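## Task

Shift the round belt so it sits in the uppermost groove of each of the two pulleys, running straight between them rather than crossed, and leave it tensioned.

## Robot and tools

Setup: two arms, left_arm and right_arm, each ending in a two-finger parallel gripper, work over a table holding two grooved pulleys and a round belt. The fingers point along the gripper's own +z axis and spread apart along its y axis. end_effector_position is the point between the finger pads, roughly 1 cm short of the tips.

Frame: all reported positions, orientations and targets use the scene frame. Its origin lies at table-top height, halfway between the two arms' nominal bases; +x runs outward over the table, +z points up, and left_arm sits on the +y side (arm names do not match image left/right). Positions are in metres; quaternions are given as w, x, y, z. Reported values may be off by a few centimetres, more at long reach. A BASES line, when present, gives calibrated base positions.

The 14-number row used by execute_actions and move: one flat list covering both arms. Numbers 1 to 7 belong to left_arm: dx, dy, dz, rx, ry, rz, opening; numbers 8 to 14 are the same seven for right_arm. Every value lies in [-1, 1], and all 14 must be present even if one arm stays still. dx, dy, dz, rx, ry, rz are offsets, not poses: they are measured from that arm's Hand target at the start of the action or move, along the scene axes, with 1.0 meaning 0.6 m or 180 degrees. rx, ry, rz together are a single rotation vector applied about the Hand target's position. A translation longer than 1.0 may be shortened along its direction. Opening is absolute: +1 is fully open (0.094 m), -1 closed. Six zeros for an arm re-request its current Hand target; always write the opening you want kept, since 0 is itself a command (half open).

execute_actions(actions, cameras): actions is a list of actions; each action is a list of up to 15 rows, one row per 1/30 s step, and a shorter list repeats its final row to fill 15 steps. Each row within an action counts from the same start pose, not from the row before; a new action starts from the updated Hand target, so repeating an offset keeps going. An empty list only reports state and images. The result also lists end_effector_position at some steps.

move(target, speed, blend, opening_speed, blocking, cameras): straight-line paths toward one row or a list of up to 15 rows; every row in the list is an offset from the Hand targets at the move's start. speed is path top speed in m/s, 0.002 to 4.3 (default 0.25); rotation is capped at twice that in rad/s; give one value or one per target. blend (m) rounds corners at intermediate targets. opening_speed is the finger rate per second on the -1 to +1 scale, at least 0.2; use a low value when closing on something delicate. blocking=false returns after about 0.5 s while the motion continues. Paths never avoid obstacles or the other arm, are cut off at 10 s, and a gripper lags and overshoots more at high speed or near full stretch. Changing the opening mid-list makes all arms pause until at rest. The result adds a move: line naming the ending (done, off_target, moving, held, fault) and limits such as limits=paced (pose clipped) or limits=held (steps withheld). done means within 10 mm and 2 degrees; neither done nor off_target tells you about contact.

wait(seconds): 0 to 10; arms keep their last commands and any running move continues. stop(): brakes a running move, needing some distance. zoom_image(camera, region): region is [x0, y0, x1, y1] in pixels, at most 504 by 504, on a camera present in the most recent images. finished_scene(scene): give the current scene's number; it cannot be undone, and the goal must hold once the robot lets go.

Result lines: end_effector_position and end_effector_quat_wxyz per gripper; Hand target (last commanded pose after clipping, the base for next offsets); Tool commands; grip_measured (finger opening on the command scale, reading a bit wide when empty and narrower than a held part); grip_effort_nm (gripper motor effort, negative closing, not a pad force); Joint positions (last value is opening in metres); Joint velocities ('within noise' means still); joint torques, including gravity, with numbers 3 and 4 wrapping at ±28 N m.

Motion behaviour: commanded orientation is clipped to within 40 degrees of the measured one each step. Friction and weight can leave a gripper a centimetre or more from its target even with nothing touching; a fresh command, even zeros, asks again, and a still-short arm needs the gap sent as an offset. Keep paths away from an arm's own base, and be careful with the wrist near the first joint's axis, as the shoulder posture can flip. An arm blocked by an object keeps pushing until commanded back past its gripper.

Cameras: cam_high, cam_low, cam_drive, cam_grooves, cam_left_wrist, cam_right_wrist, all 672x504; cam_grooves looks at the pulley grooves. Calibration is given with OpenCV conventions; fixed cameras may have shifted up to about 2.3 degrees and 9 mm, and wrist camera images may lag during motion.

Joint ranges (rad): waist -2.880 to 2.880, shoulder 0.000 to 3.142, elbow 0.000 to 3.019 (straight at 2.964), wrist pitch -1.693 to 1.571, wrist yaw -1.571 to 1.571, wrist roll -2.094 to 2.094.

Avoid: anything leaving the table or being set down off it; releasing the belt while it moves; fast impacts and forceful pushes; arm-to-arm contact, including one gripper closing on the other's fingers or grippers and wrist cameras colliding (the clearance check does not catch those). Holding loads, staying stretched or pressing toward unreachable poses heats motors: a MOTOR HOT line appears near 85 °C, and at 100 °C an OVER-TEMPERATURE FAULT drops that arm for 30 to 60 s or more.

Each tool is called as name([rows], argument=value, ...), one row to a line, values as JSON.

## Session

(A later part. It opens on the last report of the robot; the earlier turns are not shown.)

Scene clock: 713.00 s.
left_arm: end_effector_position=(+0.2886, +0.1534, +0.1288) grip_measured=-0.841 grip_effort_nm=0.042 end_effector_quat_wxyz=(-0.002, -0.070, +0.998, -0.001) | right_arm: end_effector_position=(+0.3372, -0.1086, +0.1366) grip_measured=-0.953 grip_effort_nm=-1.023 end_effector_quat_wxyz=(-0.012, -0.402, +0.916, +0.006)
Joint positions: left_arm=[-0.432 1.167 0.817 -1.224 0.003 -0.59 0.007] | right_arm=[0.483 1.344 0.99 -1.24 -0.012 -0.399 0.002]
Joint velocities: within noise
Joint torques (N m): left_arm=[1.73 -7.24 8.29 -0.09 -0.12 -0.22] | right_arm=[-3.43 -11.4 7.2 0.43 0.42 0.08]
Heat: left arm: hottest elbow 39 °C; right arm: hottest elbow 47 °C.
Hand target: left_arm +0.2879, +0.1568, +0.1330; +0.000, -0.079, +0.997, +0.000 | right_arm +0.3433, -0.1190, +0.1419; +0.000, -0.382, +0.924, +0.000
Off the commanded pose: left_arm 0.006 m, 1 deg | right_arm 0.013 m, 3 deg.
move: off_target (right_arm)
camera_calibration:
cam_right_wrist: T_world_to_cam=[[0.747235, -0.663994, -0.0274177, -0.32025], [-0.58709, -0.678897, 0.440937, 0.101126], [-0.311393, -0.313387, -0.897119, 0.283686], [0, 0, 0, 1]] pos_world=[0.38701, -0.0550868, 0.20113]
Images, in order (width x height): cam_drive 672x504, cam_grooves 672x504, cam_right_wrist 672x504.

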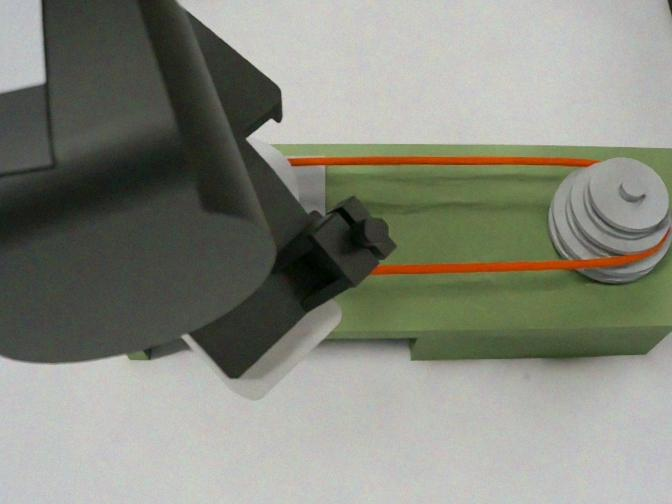

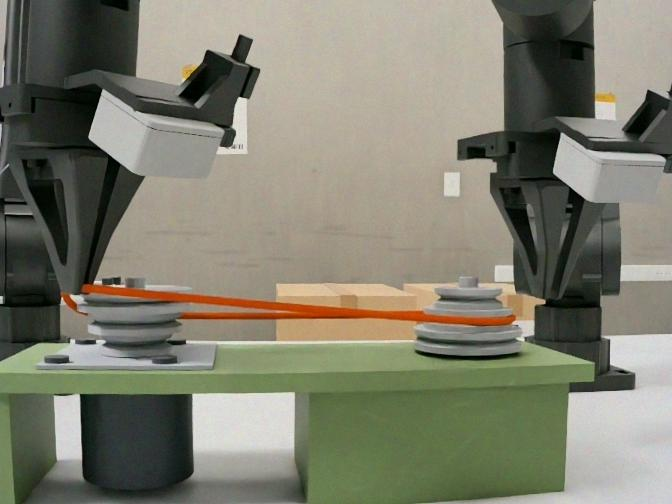

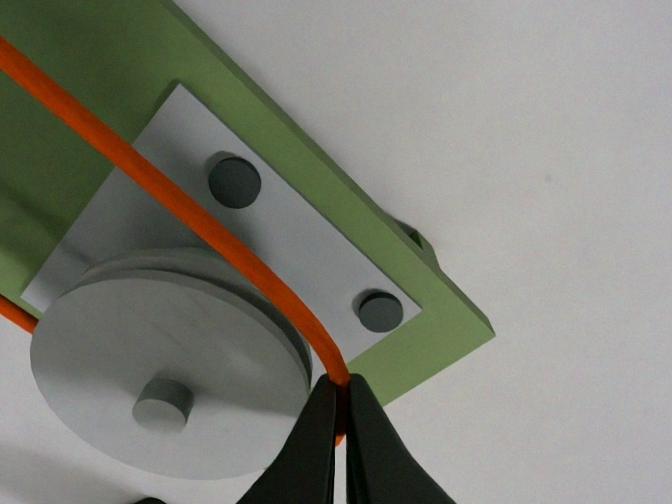

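move(target=[0,0,0,0,0,0,-0.84, -0.07,-0.035,-0.0117,0,0,-0.25,-1], speed=0.1, cameras=["cam_drive","cam_right_wrist","cam_grooves"])

zoom_image(camera="cam_grooves", region=[30, 200, 240, 390])

zoom_image(camera="cam_drive", region=[90, 120, 310, 320])

Scene clock: 726.97 s.
left_arm: end_effector_position=(+0.2886, +0.1534, +0.1288) grip_measured=-0.841 grip_effort_nm=0.037 end_effector_quat_wxyz=(-0.002, -0.070, +0.998, -0.001) | right_arm: end_effector_position=(+0.3035, -0.1243, +0.1343) grip_measured=-0.953 grip_effort_nm=-1.018 end_effector_quat_wxyz=(-0.001, -0.021, +1.000, +0.012)
Joint positions: left_arm=[-0.432 1.167 0.817 -1.224 0.003 -0.59 0.007] | right_arm=[0.477 1.224 0.878 -1.216 -0.022 0.379 0.002]
Joint velocities: within noise
Joint torques (N m): left_arm=[0.91 -8 8.1 -0.28 -0.07 -0.23] | right_arm=[-3.25 -9.17 6.39 -0.49 0.83 0.1]
Heat: left arm: hottest elbow 39 °C; right arm: hottest elbow 47 °C.
Hand target: left_arm +0.2879, +0.1568, +0.1330; +0.000, -0.079, +0.997, +0.000 | right_arm +0.3012, -0.1401, +0.1349; +0.000, +0.001, +1.000, +0.000
Off the commanded pose: left_arm 0.006 m, 1 deg | right_arm 0.016 m, 3 deg.
move: off_target (right_arm)
camera_calibration:
cam_right_wrist: T_world_to_cam=[[0.0600919, -0.997731, -0.0303762, -0.138016], [-0.901988, -0.0673098, 0.426481, 0.245286], [-0.427558, 0.00177097, -0.903986, 0.341549], [0, 0, 0, 1]] pos_world=[0.375571, -0.121797, 0.199953]
Images, in order (width x height): cam_drive 672x504, cam_grooves 672x504, cam_right_wrist 672x504.

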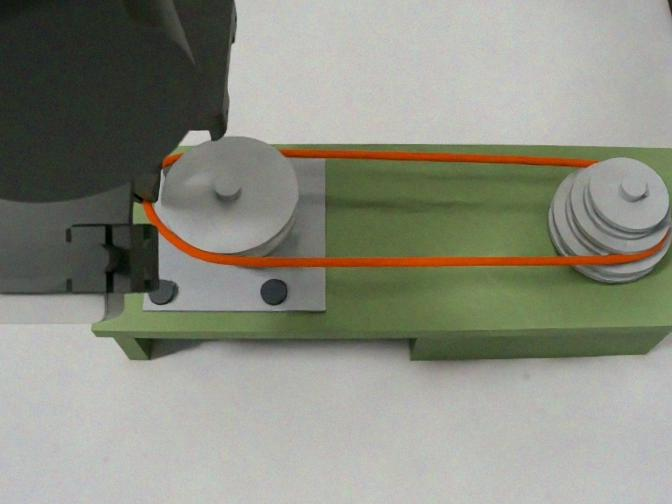

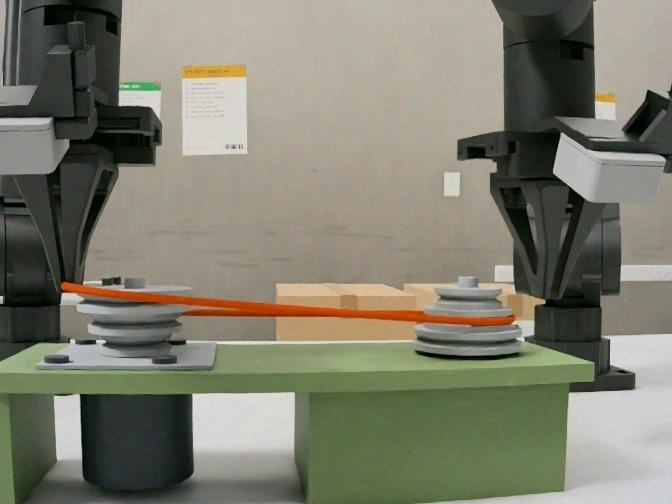

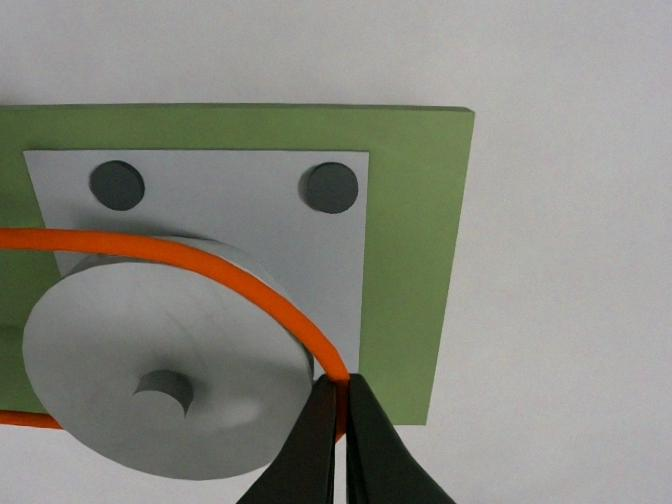

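Scaled by 2.400 from the camera's 672x504 image, which has a finer 960x720 frame.

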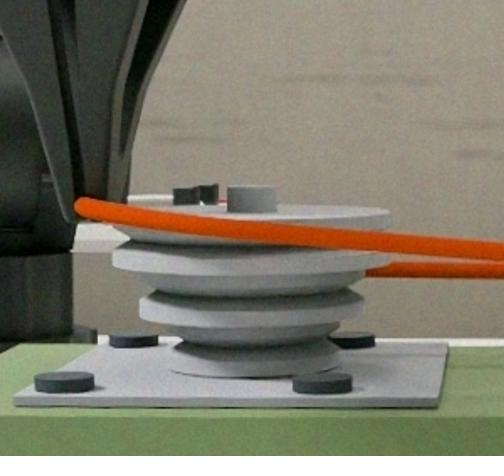

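Scaled by 2.291 from the camera's 672x504 image, which has a finer 960x720 frame.

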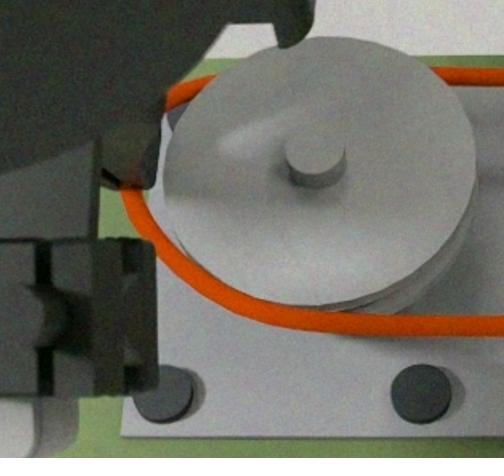

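move([
  [0,0,0,0,0,0,-0.84, -0.03,-0.005,-0.008,0,0,-0.11,-1],
  [0,0,0,0,0,0,-0.84, -0.0617,0.02,-0.012,0,0,-0.25,-1],
], speed=0.1, blend=0.008, cameras=["cam_drive","cam_right_wrist","cam_grooves"])

zoom_image(camera="cam_grooves", region=[30, 200, 240, 390])

zoom_image(camera="cam_drive", region=[90, 120, 310, 320])

Scene clock: 748.40 s.
left_arm: end_effector_position=(+0.2886, +0.1534, +0.1288) grip_measured=-0.841 grip_effort_nm=0.037 end_effector_quat_wxyz=(-0.002, -0.070, +0.998, -0.001) | right_arm: end_effector_position=(+0.2795, -0.1172, +0.1348) grip_measured=-0.953 grip_effort_nm=-1.018 end_effector_quat_wxyz=(+0.009, +0.375, +0.927, +0.023)
Joint positions: left_arm=[-0.432 1.167 0.817 -1.224 0.003 -0.59 0.007] | right_arm=[0.535 1.144 0.816 -1.196 -0.016 1.249 0.002]
Joint velocities: within noise
Joint torques (N m): left_arm=[0.97 -7.77 8.25 -0.12 -0.05 -0.2] | right_arm=[-0.79 -7.82 5.57 -0.84 0.66 0.09]
Heat: left arm: hottest elbow 39 °C; right arm: hottest elbow 45 °C.
Hand target: left_arm +0.2879, +0.1568, +0.1330; +0.000, -0.079, +0.997, +0.000 | right_arm +0.2642, -0.1281, +0.1277; +0.000, +0.383, +0.924, +0.000
Off the commanded pose: left_arm 0.006 m, 1 deg | right_arm 0.020 m, 3 deg.
move: off_target (right_arm)
camera_calibration:
cam_right_wrist: T_world_to_cam=[[-0.682083, -0.72907, -0.0567361, 0.11306], [-0.6772, 0.600462, 0.425259, 0.239471], [-0.275976, 0.328484, -0.903292, 0.327521], [0, 0, 0, 1]] pos_world=[0.329675, -0.16895, 0.200424]
Images, in order (width x height): cam_drive 672x504, cam_grooves 672x504, cam_right_wrist 672x504.

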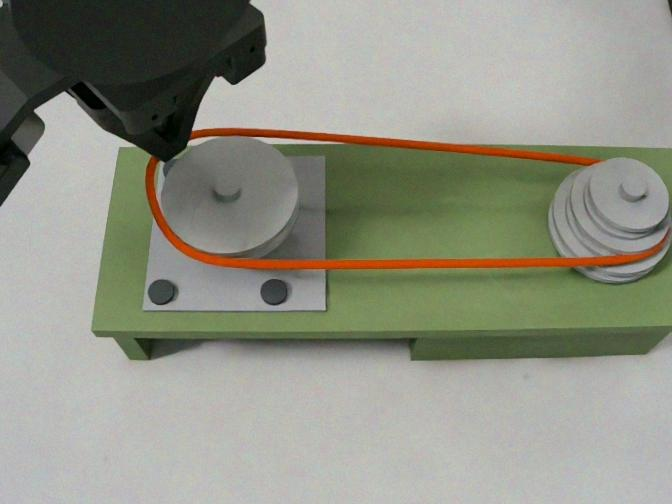

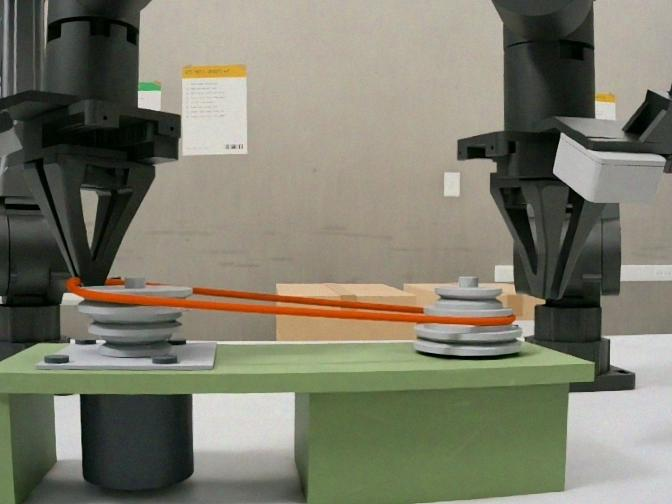

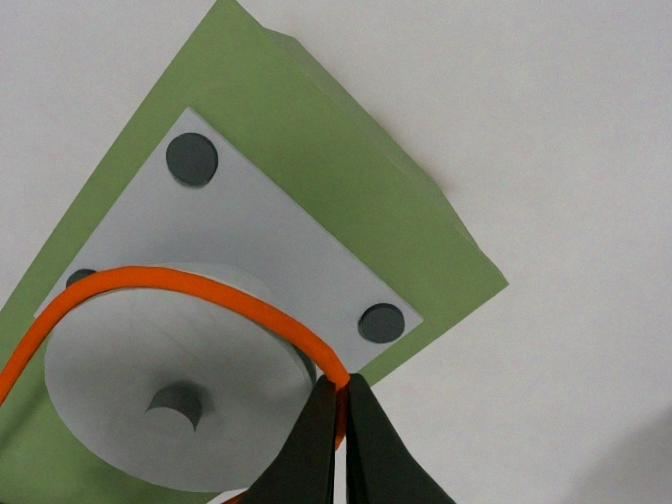

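Scaled by 2.400 from the camera's 672x504 image, which has a finer 960x720 frame.

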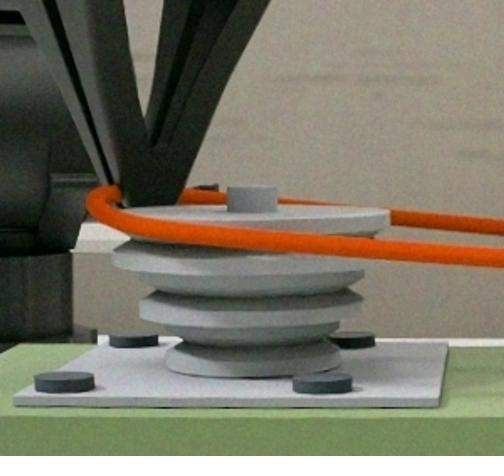

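Scaled by 2.291 from the camera's 672x504 image, which has a finer 960x720 frame.

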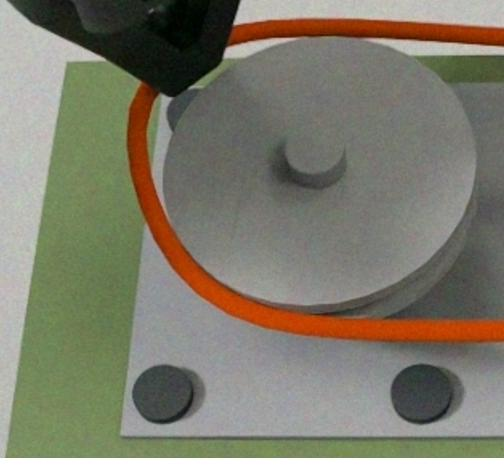

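move(target=[0,0,0,0,0,0,-0.84, -0.003,-0.003,-0.0155,0,0,0,-1], speed=0.1, cameras=["cam_drive","cam_grooves"])

zoom_image(camera="cam_grooves", region=[30, 200, 240, 390])

zoom_image(camera="cam_drive", region=[90, 120, 310, 320])

Scene clock: 762.20 s.
left_arm: end_effector_position=(+0.2886, +0.1534, +0.1288) grip_measured=-0.841 grip_effort_nm=0.037 end_effector_quat_wxyz=(-0.002, -0.070, +0.998, -0.001) | right_arm: end_effector_position=(+0.2787, -0.1177, +0.1285) grip_measured=-0.953 grip_effort_nm=-1.018 end_effector_quat_wxyz=(+0.011, +0.376, +0.926, +0.025)
Joint positions: left_arm=[-0.432 1.167 0.817 -1.224 0.003 -0.59 0.007] | right_arm=[0.535 1.143 0.798 -1.173 -0.016 1.251 0.002]
Joint velocities: within noise
Joint torques (N m): left_arm=[1.44 -7.3 8.24 -0.24 -0.07 -0.22] | right_arm=[-1.08 -7.88 5.14 -1.22 0.72 0.04]
Heat: left arm: hottest elbow 39 °C; right arm: hottest elbow 44 °C.
Hand target: left_arm +0.2879, +0.1568, +0.1330; +0.000, -0.079, +0.997, +0.000 | right_arm +0.2624, -0.1300, +0.1183; +0.000, +0.383, +0.924, +0.000
Off the commanded pose: left_arm 0.006 m, 1 deg | right_arm 0.023 m, 3 deg.
move: off_target (right_arm)
Images, in order (width x height): cam_drive 672x504, cam_grooves 672x504.

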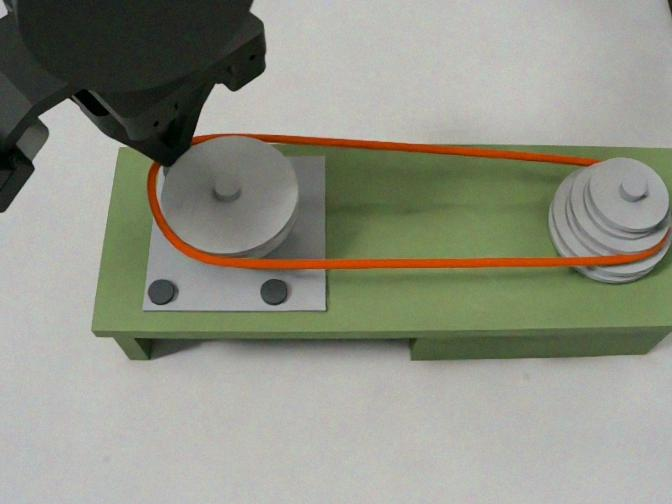

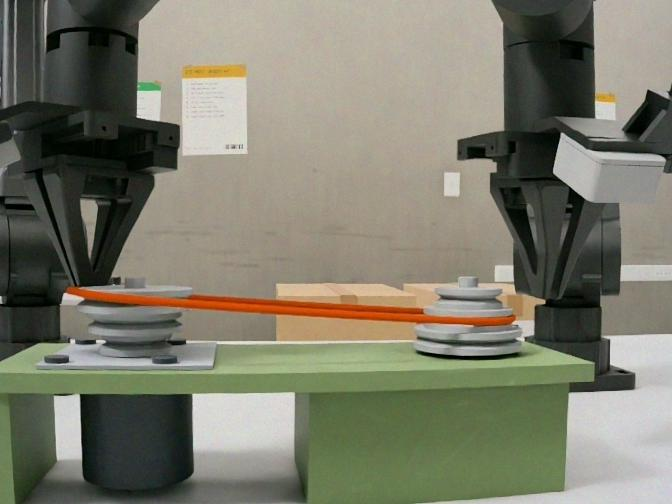

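Scaled by 2.400 from the camera's 672x504 image, which has a finer 960x720 frame.

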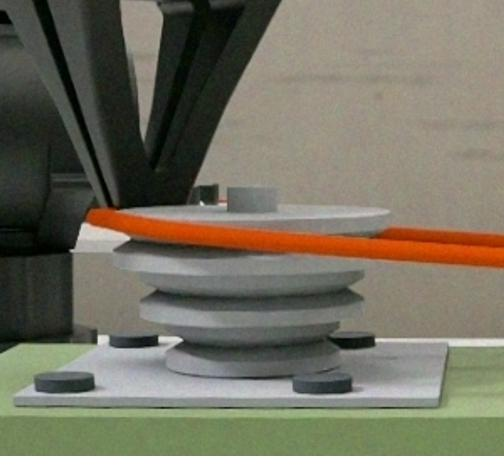

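Scaled by 2.291 from the camera's 672x504 image, which has a finer 960x720 frame.

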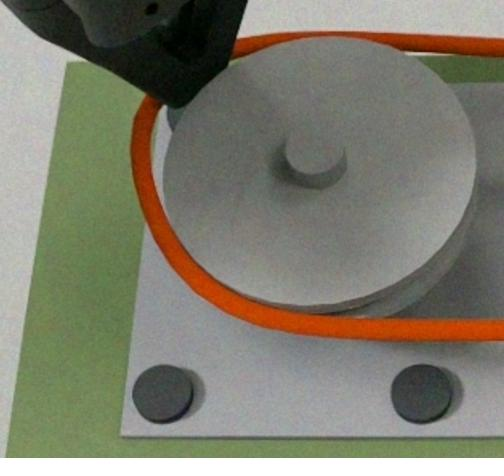

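move(target=[0,0,0,0,0,0,-0.84, -0.008,-0.015,-0.009,0,0,0,-1], speed=0.1, cameras=["cam_drive","cam_grooves"])

zoom_image(camera="cam_grooves", region=[30, 200, 240, 390])

zoom_image(camera="cam_drive", region=[90, 120, 310, 320])

Scene clock: 772.40 s.
left_arm: end_effector_position=(+0.2886, +0.1534, +0.1288) grip_measured=-0.841 grip_effort_nm=0.037 end_effector_quat_wxyz=(-0.002, -0.070, +0.998, -0.001) | right_arm: end_effector_position=(+0.2769, -0.1185, +0.1270) grip_measured=-0.953 grip_effort_nm=-1.018 end_effector_quat_wxyz=(+0.018, +0.375, +0.926, +0.034)
Joint positions: left_arm=[-0.432 1.167 0.817 -1.224 0.003 -0.59 0.007] | right_arm=[0.535 1.124 0.779 -1.152 -0.016 1.251 0.002]
Joint velocities: within noise
Joint torques (N m): left_arm=[1.38 -7.53 8.02 -0.2 -0.1 -0.26] | right_arm=[-3.37 -7.24 4.62 -1.37 0.65 -0.11]
Heat: left arm: hottest elbow 39 °C; right arm: hottest elbow 43 °C.
Hand target: left_arm +0.2879, +0.1568, +0.1330; +0.000, -0.079, +0.997, +0.000 | right_arm +0.2577, -0.1389, +0.1130; +0.000, +0.383, +0.924, +0.000
Off the commanded pose: left_arm 0.006 m, 1 deg | right_arm 0.032 m, 4 deg.
move: off_target (right_arm)
Images, in order (width x height): cam_drive 672x504, cam_grooves 672x504.

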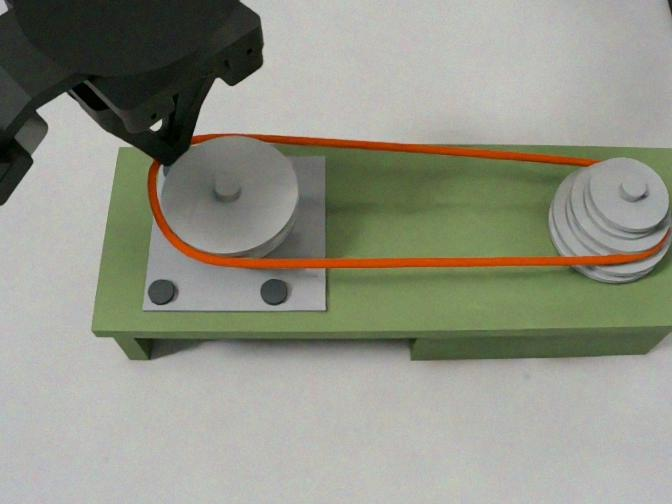

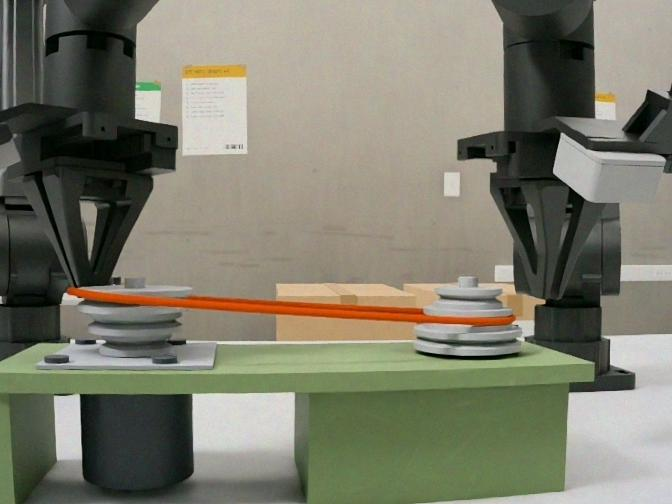

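Scaled by 2.400 from the camera's 672x504 image, which has a finer 960x720 frame.

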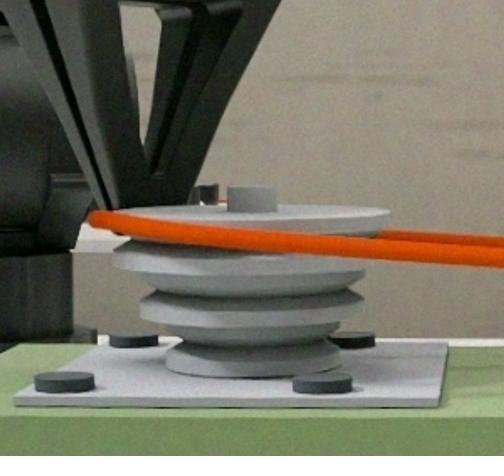

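Scaled by 2.291 from the camera's 672x504 image, which has a finer 960x720 frame.

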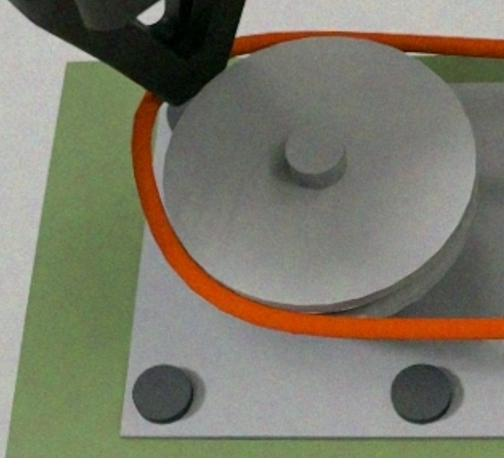

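move(target=[0,0,0,0,0,0,-0.84, -0.004,-0.022,-0.002,0,0,0,-1], speed=0.1, cameras=["cam_drive","cam_grooves","cam_right_wrist"])

zoom_image(camera="cam_grooves", region=[30, 200, 240, 390])

zoom_image(camera="cam_drive", region=[90, 120, 310, 320])

Scene clock: 786.57 s.
left_arm: end_effector_position=(+0.2886, +0.1534, +0.1288) grip_measured=-0.841 grip_effort_nm=0.037 end_effector_quat_wxyz=(-0.002, -0.070, +0.998, -0.001) | right_arm: end_effector_position=(+0.2774, -0.1217, +0.1286) grip_measured=-0.953 grip_effort_nm=-1.018 end_effector_quat_wxyz=(+0.021, +0.369, +0.928, +0.044)
Joint positions: left_arm=[-0.432 1.167 0.817 -1.224 0.003 -0.59 0.007] | right_arm=[0.518 1.104 0.768 -1.141 -0.028 1.222 0.002]
Joint velocities: within noise
Joint torques (N m): left_arm=[1.38 -7.36 8.29 -0.03 -0.07 -0.23] | right_arm=[-4.54 -7.82 4.16 -1.83 0.97 -0.17]
Heat: left arm: hottest elbow 40 °C; right arm: hottest elbow 41 °C.
Hand target: left_arm +0.2879, +0.1568, +0.1330; +0.000, -0.079, +0.997, +0.000 | right_arm +0.2552, -0.1520, +0.1118; +0.000, +0.383, +0.924, +0.000
Off the commanded pose: left_arm 0.006 m, 1 deg | right_arm 0.041 m, 6 deg.
move: off_target (right_arm)
camera_calibration:
cam_right_wrist: T_world_to_cam=[[-0.670601, -0.734361, -0.10492, 0.110298], [-0.700072, 0.579723, 0.416917, 0.248227], [-0.245343, 0.353037, -0.902869, 0.317315], [0, 0, 0, 1]] pos_world=[0.325594, -0.174928, 0.194576]
Images, in order (width x height): cam_drive 672x504, cam_grooves 672x504, cam_right_wrist 672x504.

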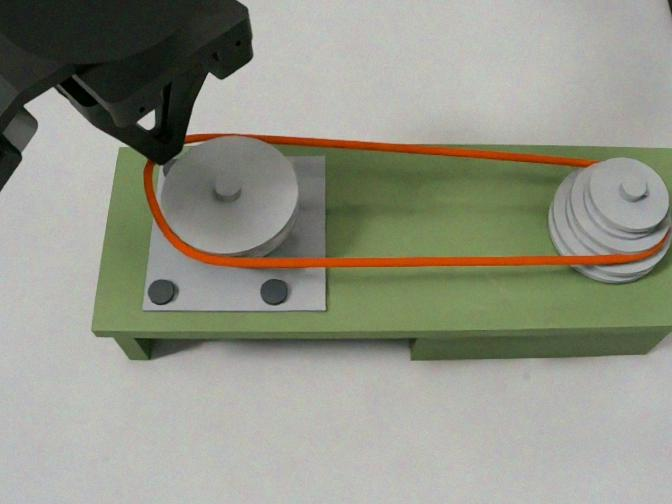

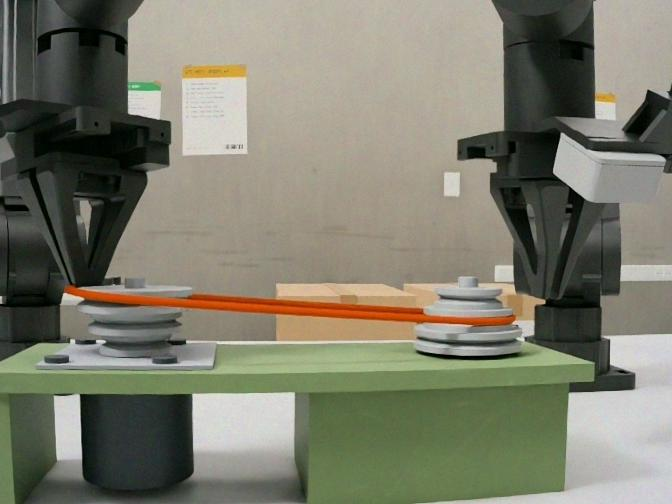

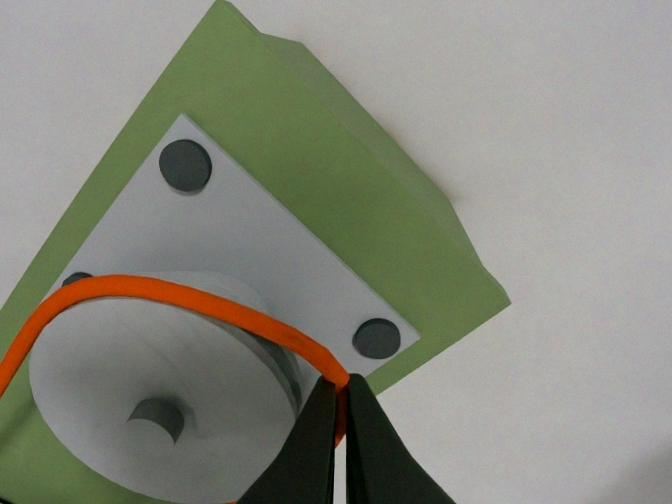

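Scaled by 2.400 from the camera's 672x504 image, which has a finer 960x720 frame.

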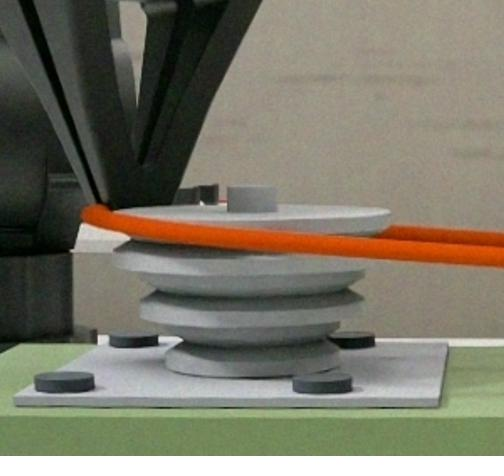

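Scaled by 2.291 from the camera's 672x504 image, which has a finer 960x720 frame.

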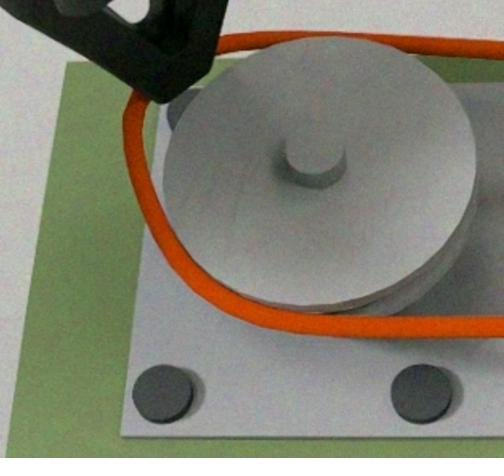

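move(target=[0,0,0,0,0,0,-0.84, 0.01,0.0,-0.016,0,0,0,-1], speed=0.1, cameras=["cam_drive","cam_grooves","cam_right_wrist"])

zoom_image(camera="cam_grooves", region=[30, 200, 240, 390])

zoom_image(camera="cam_drive", region=[90, 120, 310, 320])

Scene clock: 810.47 s.
left_arm: end_effector_position=(+0.2886, +0.1534, +0.1288) grip_measured=-0.841 grip_effort_nm=0.037 end_effector_quat_wxyz=(-0.002, -0.070, +0.998, -0.001) | right_arm: end_effector_position=(+0.2802, -0.1229, +0.1257) grip_measured=-0.953 grip_effort_nm=-1.023 end_effector_quat_wxyz=(+0.025, +0.368, +0.928, +0.049)
Joint positions: left_arm=[-0.432 1.167 0.817 -1.224 0.003 -0.59 0.007] | right_arm=[0.509 1.104 0.759 -1.118 -0.029 1.211 0.002]
Joint velocities: within noise
Joint torques (N m): left_arm=[1.44 -7.36 8.06 -0.18 -0.07 -0.18] | right_arm=[-4.6 -4.37 4.33 -1.46 1.03 -0.19]
Heat: left arm: hottest elbow 40 °C; right arm: hottest elbow 39 °C.
Hand target: left_arm +0.2879, +0.1568, +0.1330; +0.000, -0.079, +0.997, +0.000 | right_arm +0.2611, -0.1521, +0.1021; +0.000, +0.383, +0.924, +0.000
Off the commanded pose: left_arm 0.006 m, 1 deg | right_arm 0.042 m, 7 deg.
move: off_target (right_arm)
camera_calibration:
cam_right_wrist: T_world_to_cam=[[-0.667551, -0.735279, -0.117217, 0.111556], [-0.706339, 0.57559, 0.412045, 0.254016], [-0.235499, 0.357856, -0.903592, 0.3137], [0, 0, 0, 1]] pos_world=[0.327767, -0.176444, 0.191867]
Images, in order (width x height): cam_drive 672x504, cam_grooves 672x504, cam_right_wrist 672x504.

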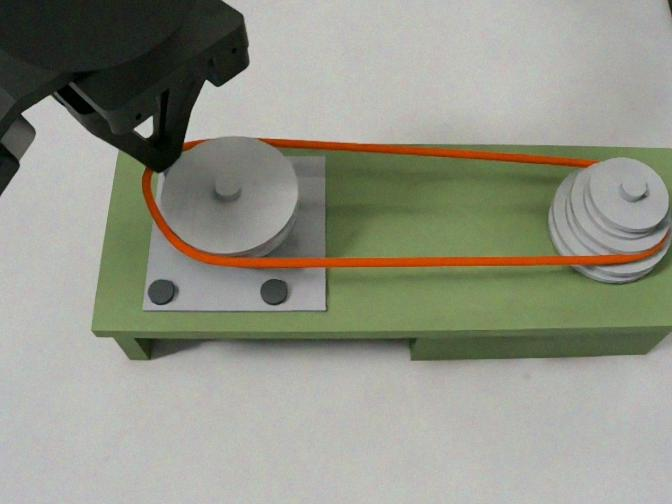

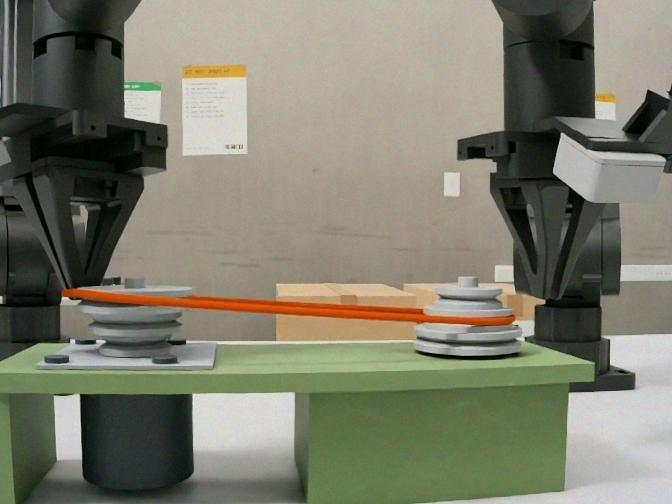

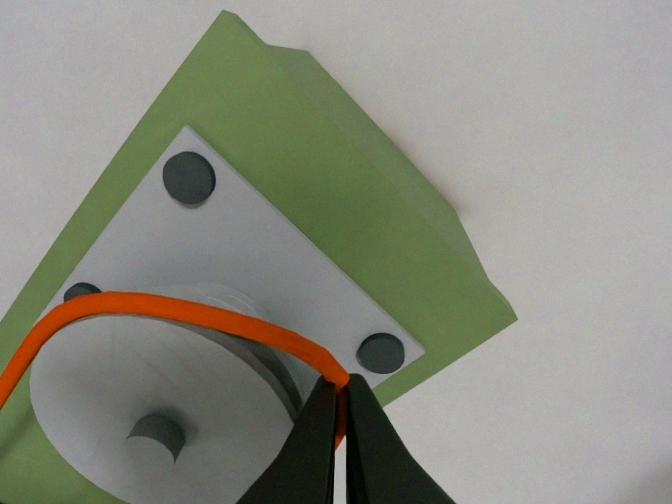

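Scaled by 2.400 from the camera's 672x504 image, which has a finer 960x720 frame.

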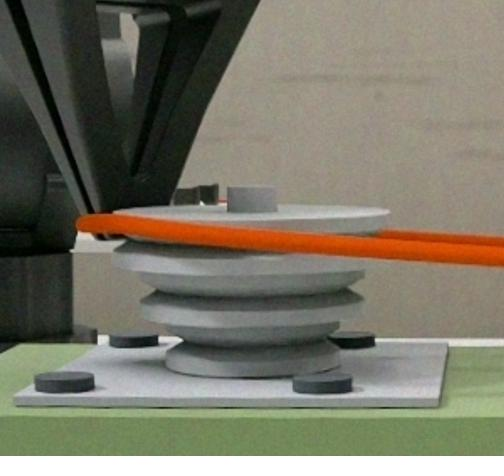

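Scaled by 2.291 from the camera's 672x504 image, which has a finer 960x720 frame.

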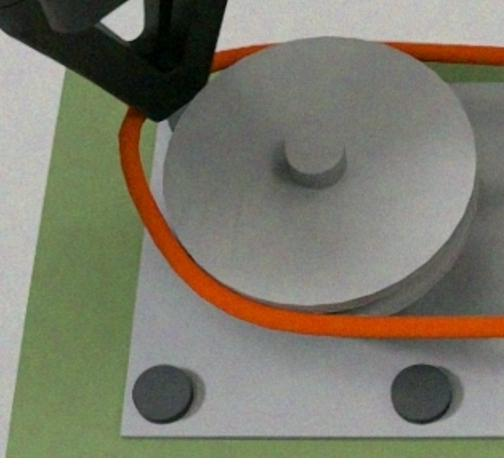

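move([
  [0,0,0,0,0,0,-0.84, 0.018,0.03,0.022,0,0,0,-1],
  [0,0,0,0,0,0,-0.84, 0.018,0.03,0.022,0,0,0,-0.82],
], speed=0.1, opening_speed=0.3, cameras=["cam_drive","cam_grooves","cam_right_wrist"])

zoom_image(camera="cam_grooves", region=[30, 200, 240, 390])

zoom_image(camera="cam_drive", region=[90, 120, 310, 320])

Scene clock: 851.07 s.
left_arm: end_effector_position=(+0.2886, +0.1534, +0.1288) grip_measured=-0.841 grip_effort_nm=0.042 end_effector_quat_wxyz=(-0.002, -0.070, +0.998, -0.001) | right_arm: end_effector_position=(+0.2804, -0.1227, +0.1210) grip_measured=-0.822 grip_effort_nm=0.051 end_effector_quat_wxyz=(+0.015, +0.370, +0.928, +0.034)
Joint positions: left_arm=[-0.432 1.167 0.817 -1.224 0.003 -0.59 0.007] | right_arm=[0.513 1.137 0.771 -1.135 -0.024 1.217 0.008]
Joint velocities: within noise
Joint torques (N m): left_arm=[2.08 -7.65 8.05 -0.27 -0.04 -0.19] | right_arm=[-1.9 -6.12 7.58 -1.78 0.93 0.15]
Heat: left arm: hottest elbow 40 °C; right arm: hottest elbow 39 °C.
Hand target: left_arm +0.2879, +0.1568, +0.1330; +0.000, -0.079, +0.997, +0.000 | right_arm +0.2720, -0.1342, +0.1153; +0.000, +0.383, +0.924, +0.000
Off the commanded pose: left_arm 0.006 m, 1 deg | right_arm 0.015 m, 5 deg.
move: off_target (right_arm); target 2's new opening was sent with right_arm's hand 0.017 m and 5 deg from that target
camera_calibration:
cam_right_wrist: T_world_to_cam=[[-0.672674, -0.735484, -0.0810714, 0.108313], [-0.691703, 0.586125, 0.421906, 0.251951], [-0.262787, 0.339882, -0.903008, 0.314746], [0, 0, 0, 1]] pos_world=[0.329846, -0.174989, 0.1867]
Images, in order (width x height): cam_drive 672x504, cam_grooves 672x504, cam_right_wrist 672x504.

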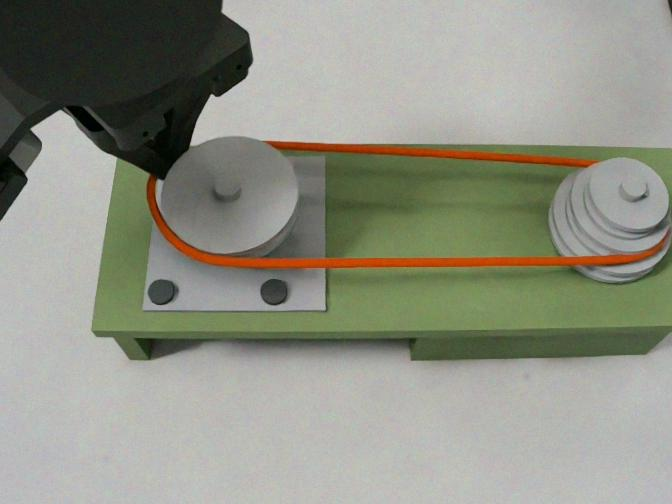

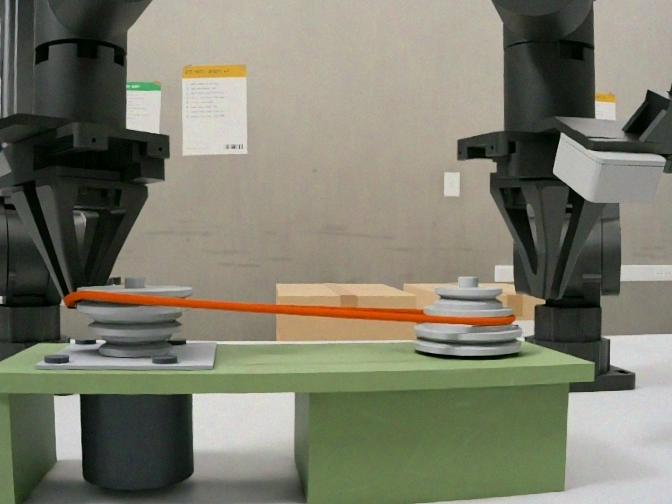

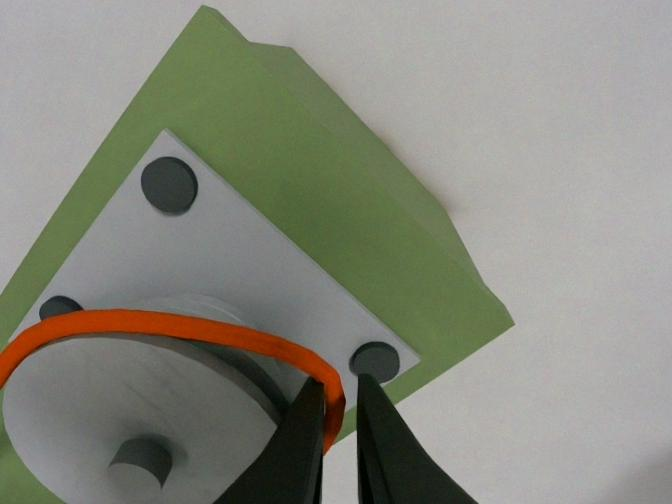

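Scaled by 2.400 from the camera's 672x504 image, which has a finer 960x720 frame.

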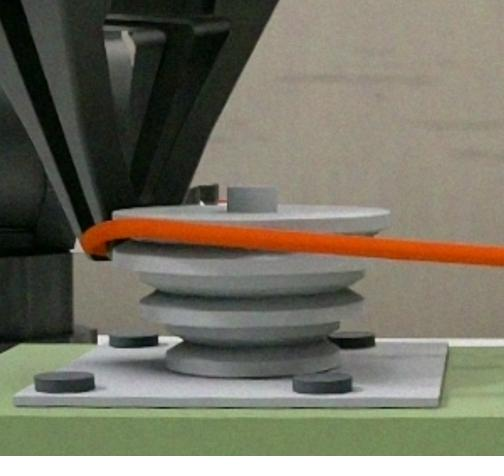

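Scaled by 2.291 from the camera's 672x504 image, which has a finer 960x720 frame.

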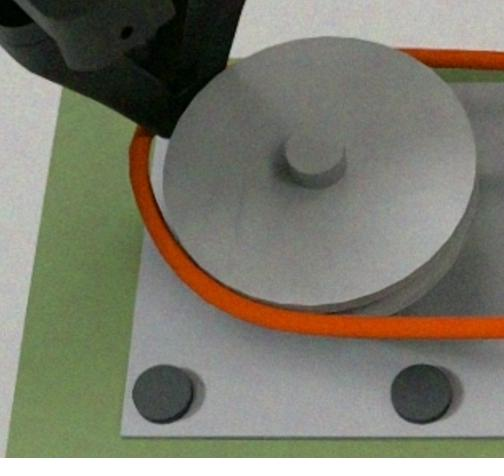

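move(target=[0,0,0,0,0,0,-0.84, 0.004,0.006,0.03,0,0,0,-0.82], speed=0.06, cameras=["cam_drive","cam_grooves","cam_right_wrist"])

zoom_image(camera="cam_grooves", region=[30, 200, 240, 390])

zoom_image(camera="cam_drive", region=[90, 120, 310, 320])

Scene clock: 866.20 s.
left_arm: end_effector_position=(+0.2886, +0.1534, +0.1288) grip_measured=-0.841 grip_effort_nm=0.042 end_effector_quat_wxyz=(-0.002, -0.070, +0.998, -0.001) | right_arm: end_effector_position=(+0.2795, -0.1224, +0.1302) grip_measured=-0.821 grip_effort_nm=0.042 end_effector_quat_wxyz=(+0.009, +0.372, +0.928, +0.027)
Joint positions: left_arm=[-0.432 1.167 0.817 -1.224 0.003 -0.59 0.007] | right_arm=[0.516 1.137 0.798 -1.179 -0.022 1.224 0.008]
Joint velocities: within noise
Joint torques (N m): left_arm=[1.38 -7.88 8.1 -0.29 -0.07 -0.23] | right_arm=[-1.73 -5.6 8.87 -2.06 0.86 0.16]
Heat: left arm: hottest elbow 40 °C; right arm: hottest elbow 41 °C.
Hand target: left_arm +0.2879, +0.1568, +0.1330; +0.000, -0.079, +0.997, +0.000 | right_arm +0.2744, -0.1305, +0.1333; +0.000, +0.383, +0.924, +0.000
Off the commanded pose: left_arm 0.006 m, 1 deg | right_arm 0.010 m, 4 deg.
move: off_target (right_arm)
camera_calibration:
cam_right_wrist: T_world_to_cam=[[-0.676949, -0.733236, -0.0640632, 0.107929], [-0.682704, 0.592995, 0.426933, 0.244898], [-0.275054, 0.332748, -0.902011, 0.32511], [0, 0, 0, 1]] pos_world=[0.329678, -0.174266, 0.195612]
Images, in order (width x height): cam_drive 672x504, cam_grooves 672x504, cam_right_wrist 672x504.

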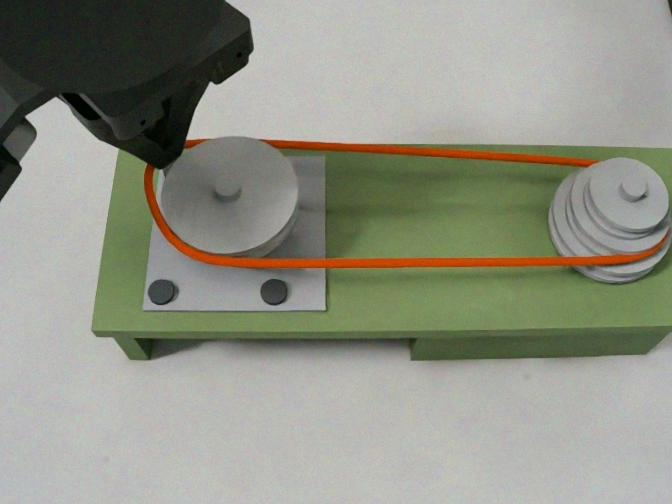

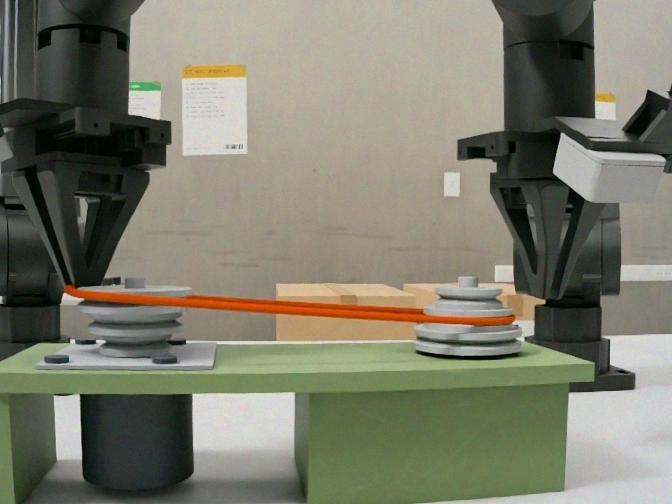

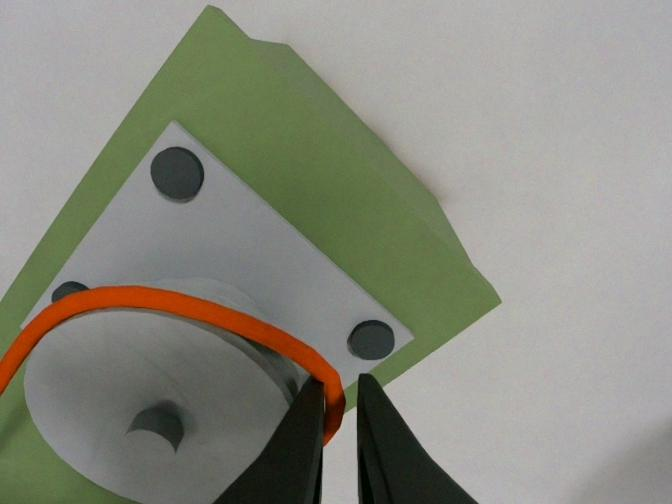

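Scaled by 2.400 from the camera's 672x504 image, which has a finer 960x720 frame.

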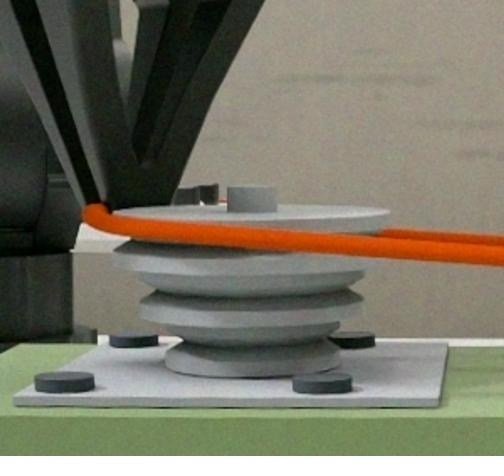

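Scaled by 2.291 from the camera's 672x504 image, which has a finer 960x720 frame.

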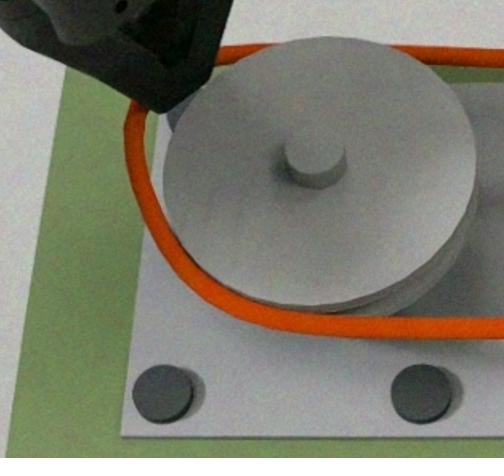

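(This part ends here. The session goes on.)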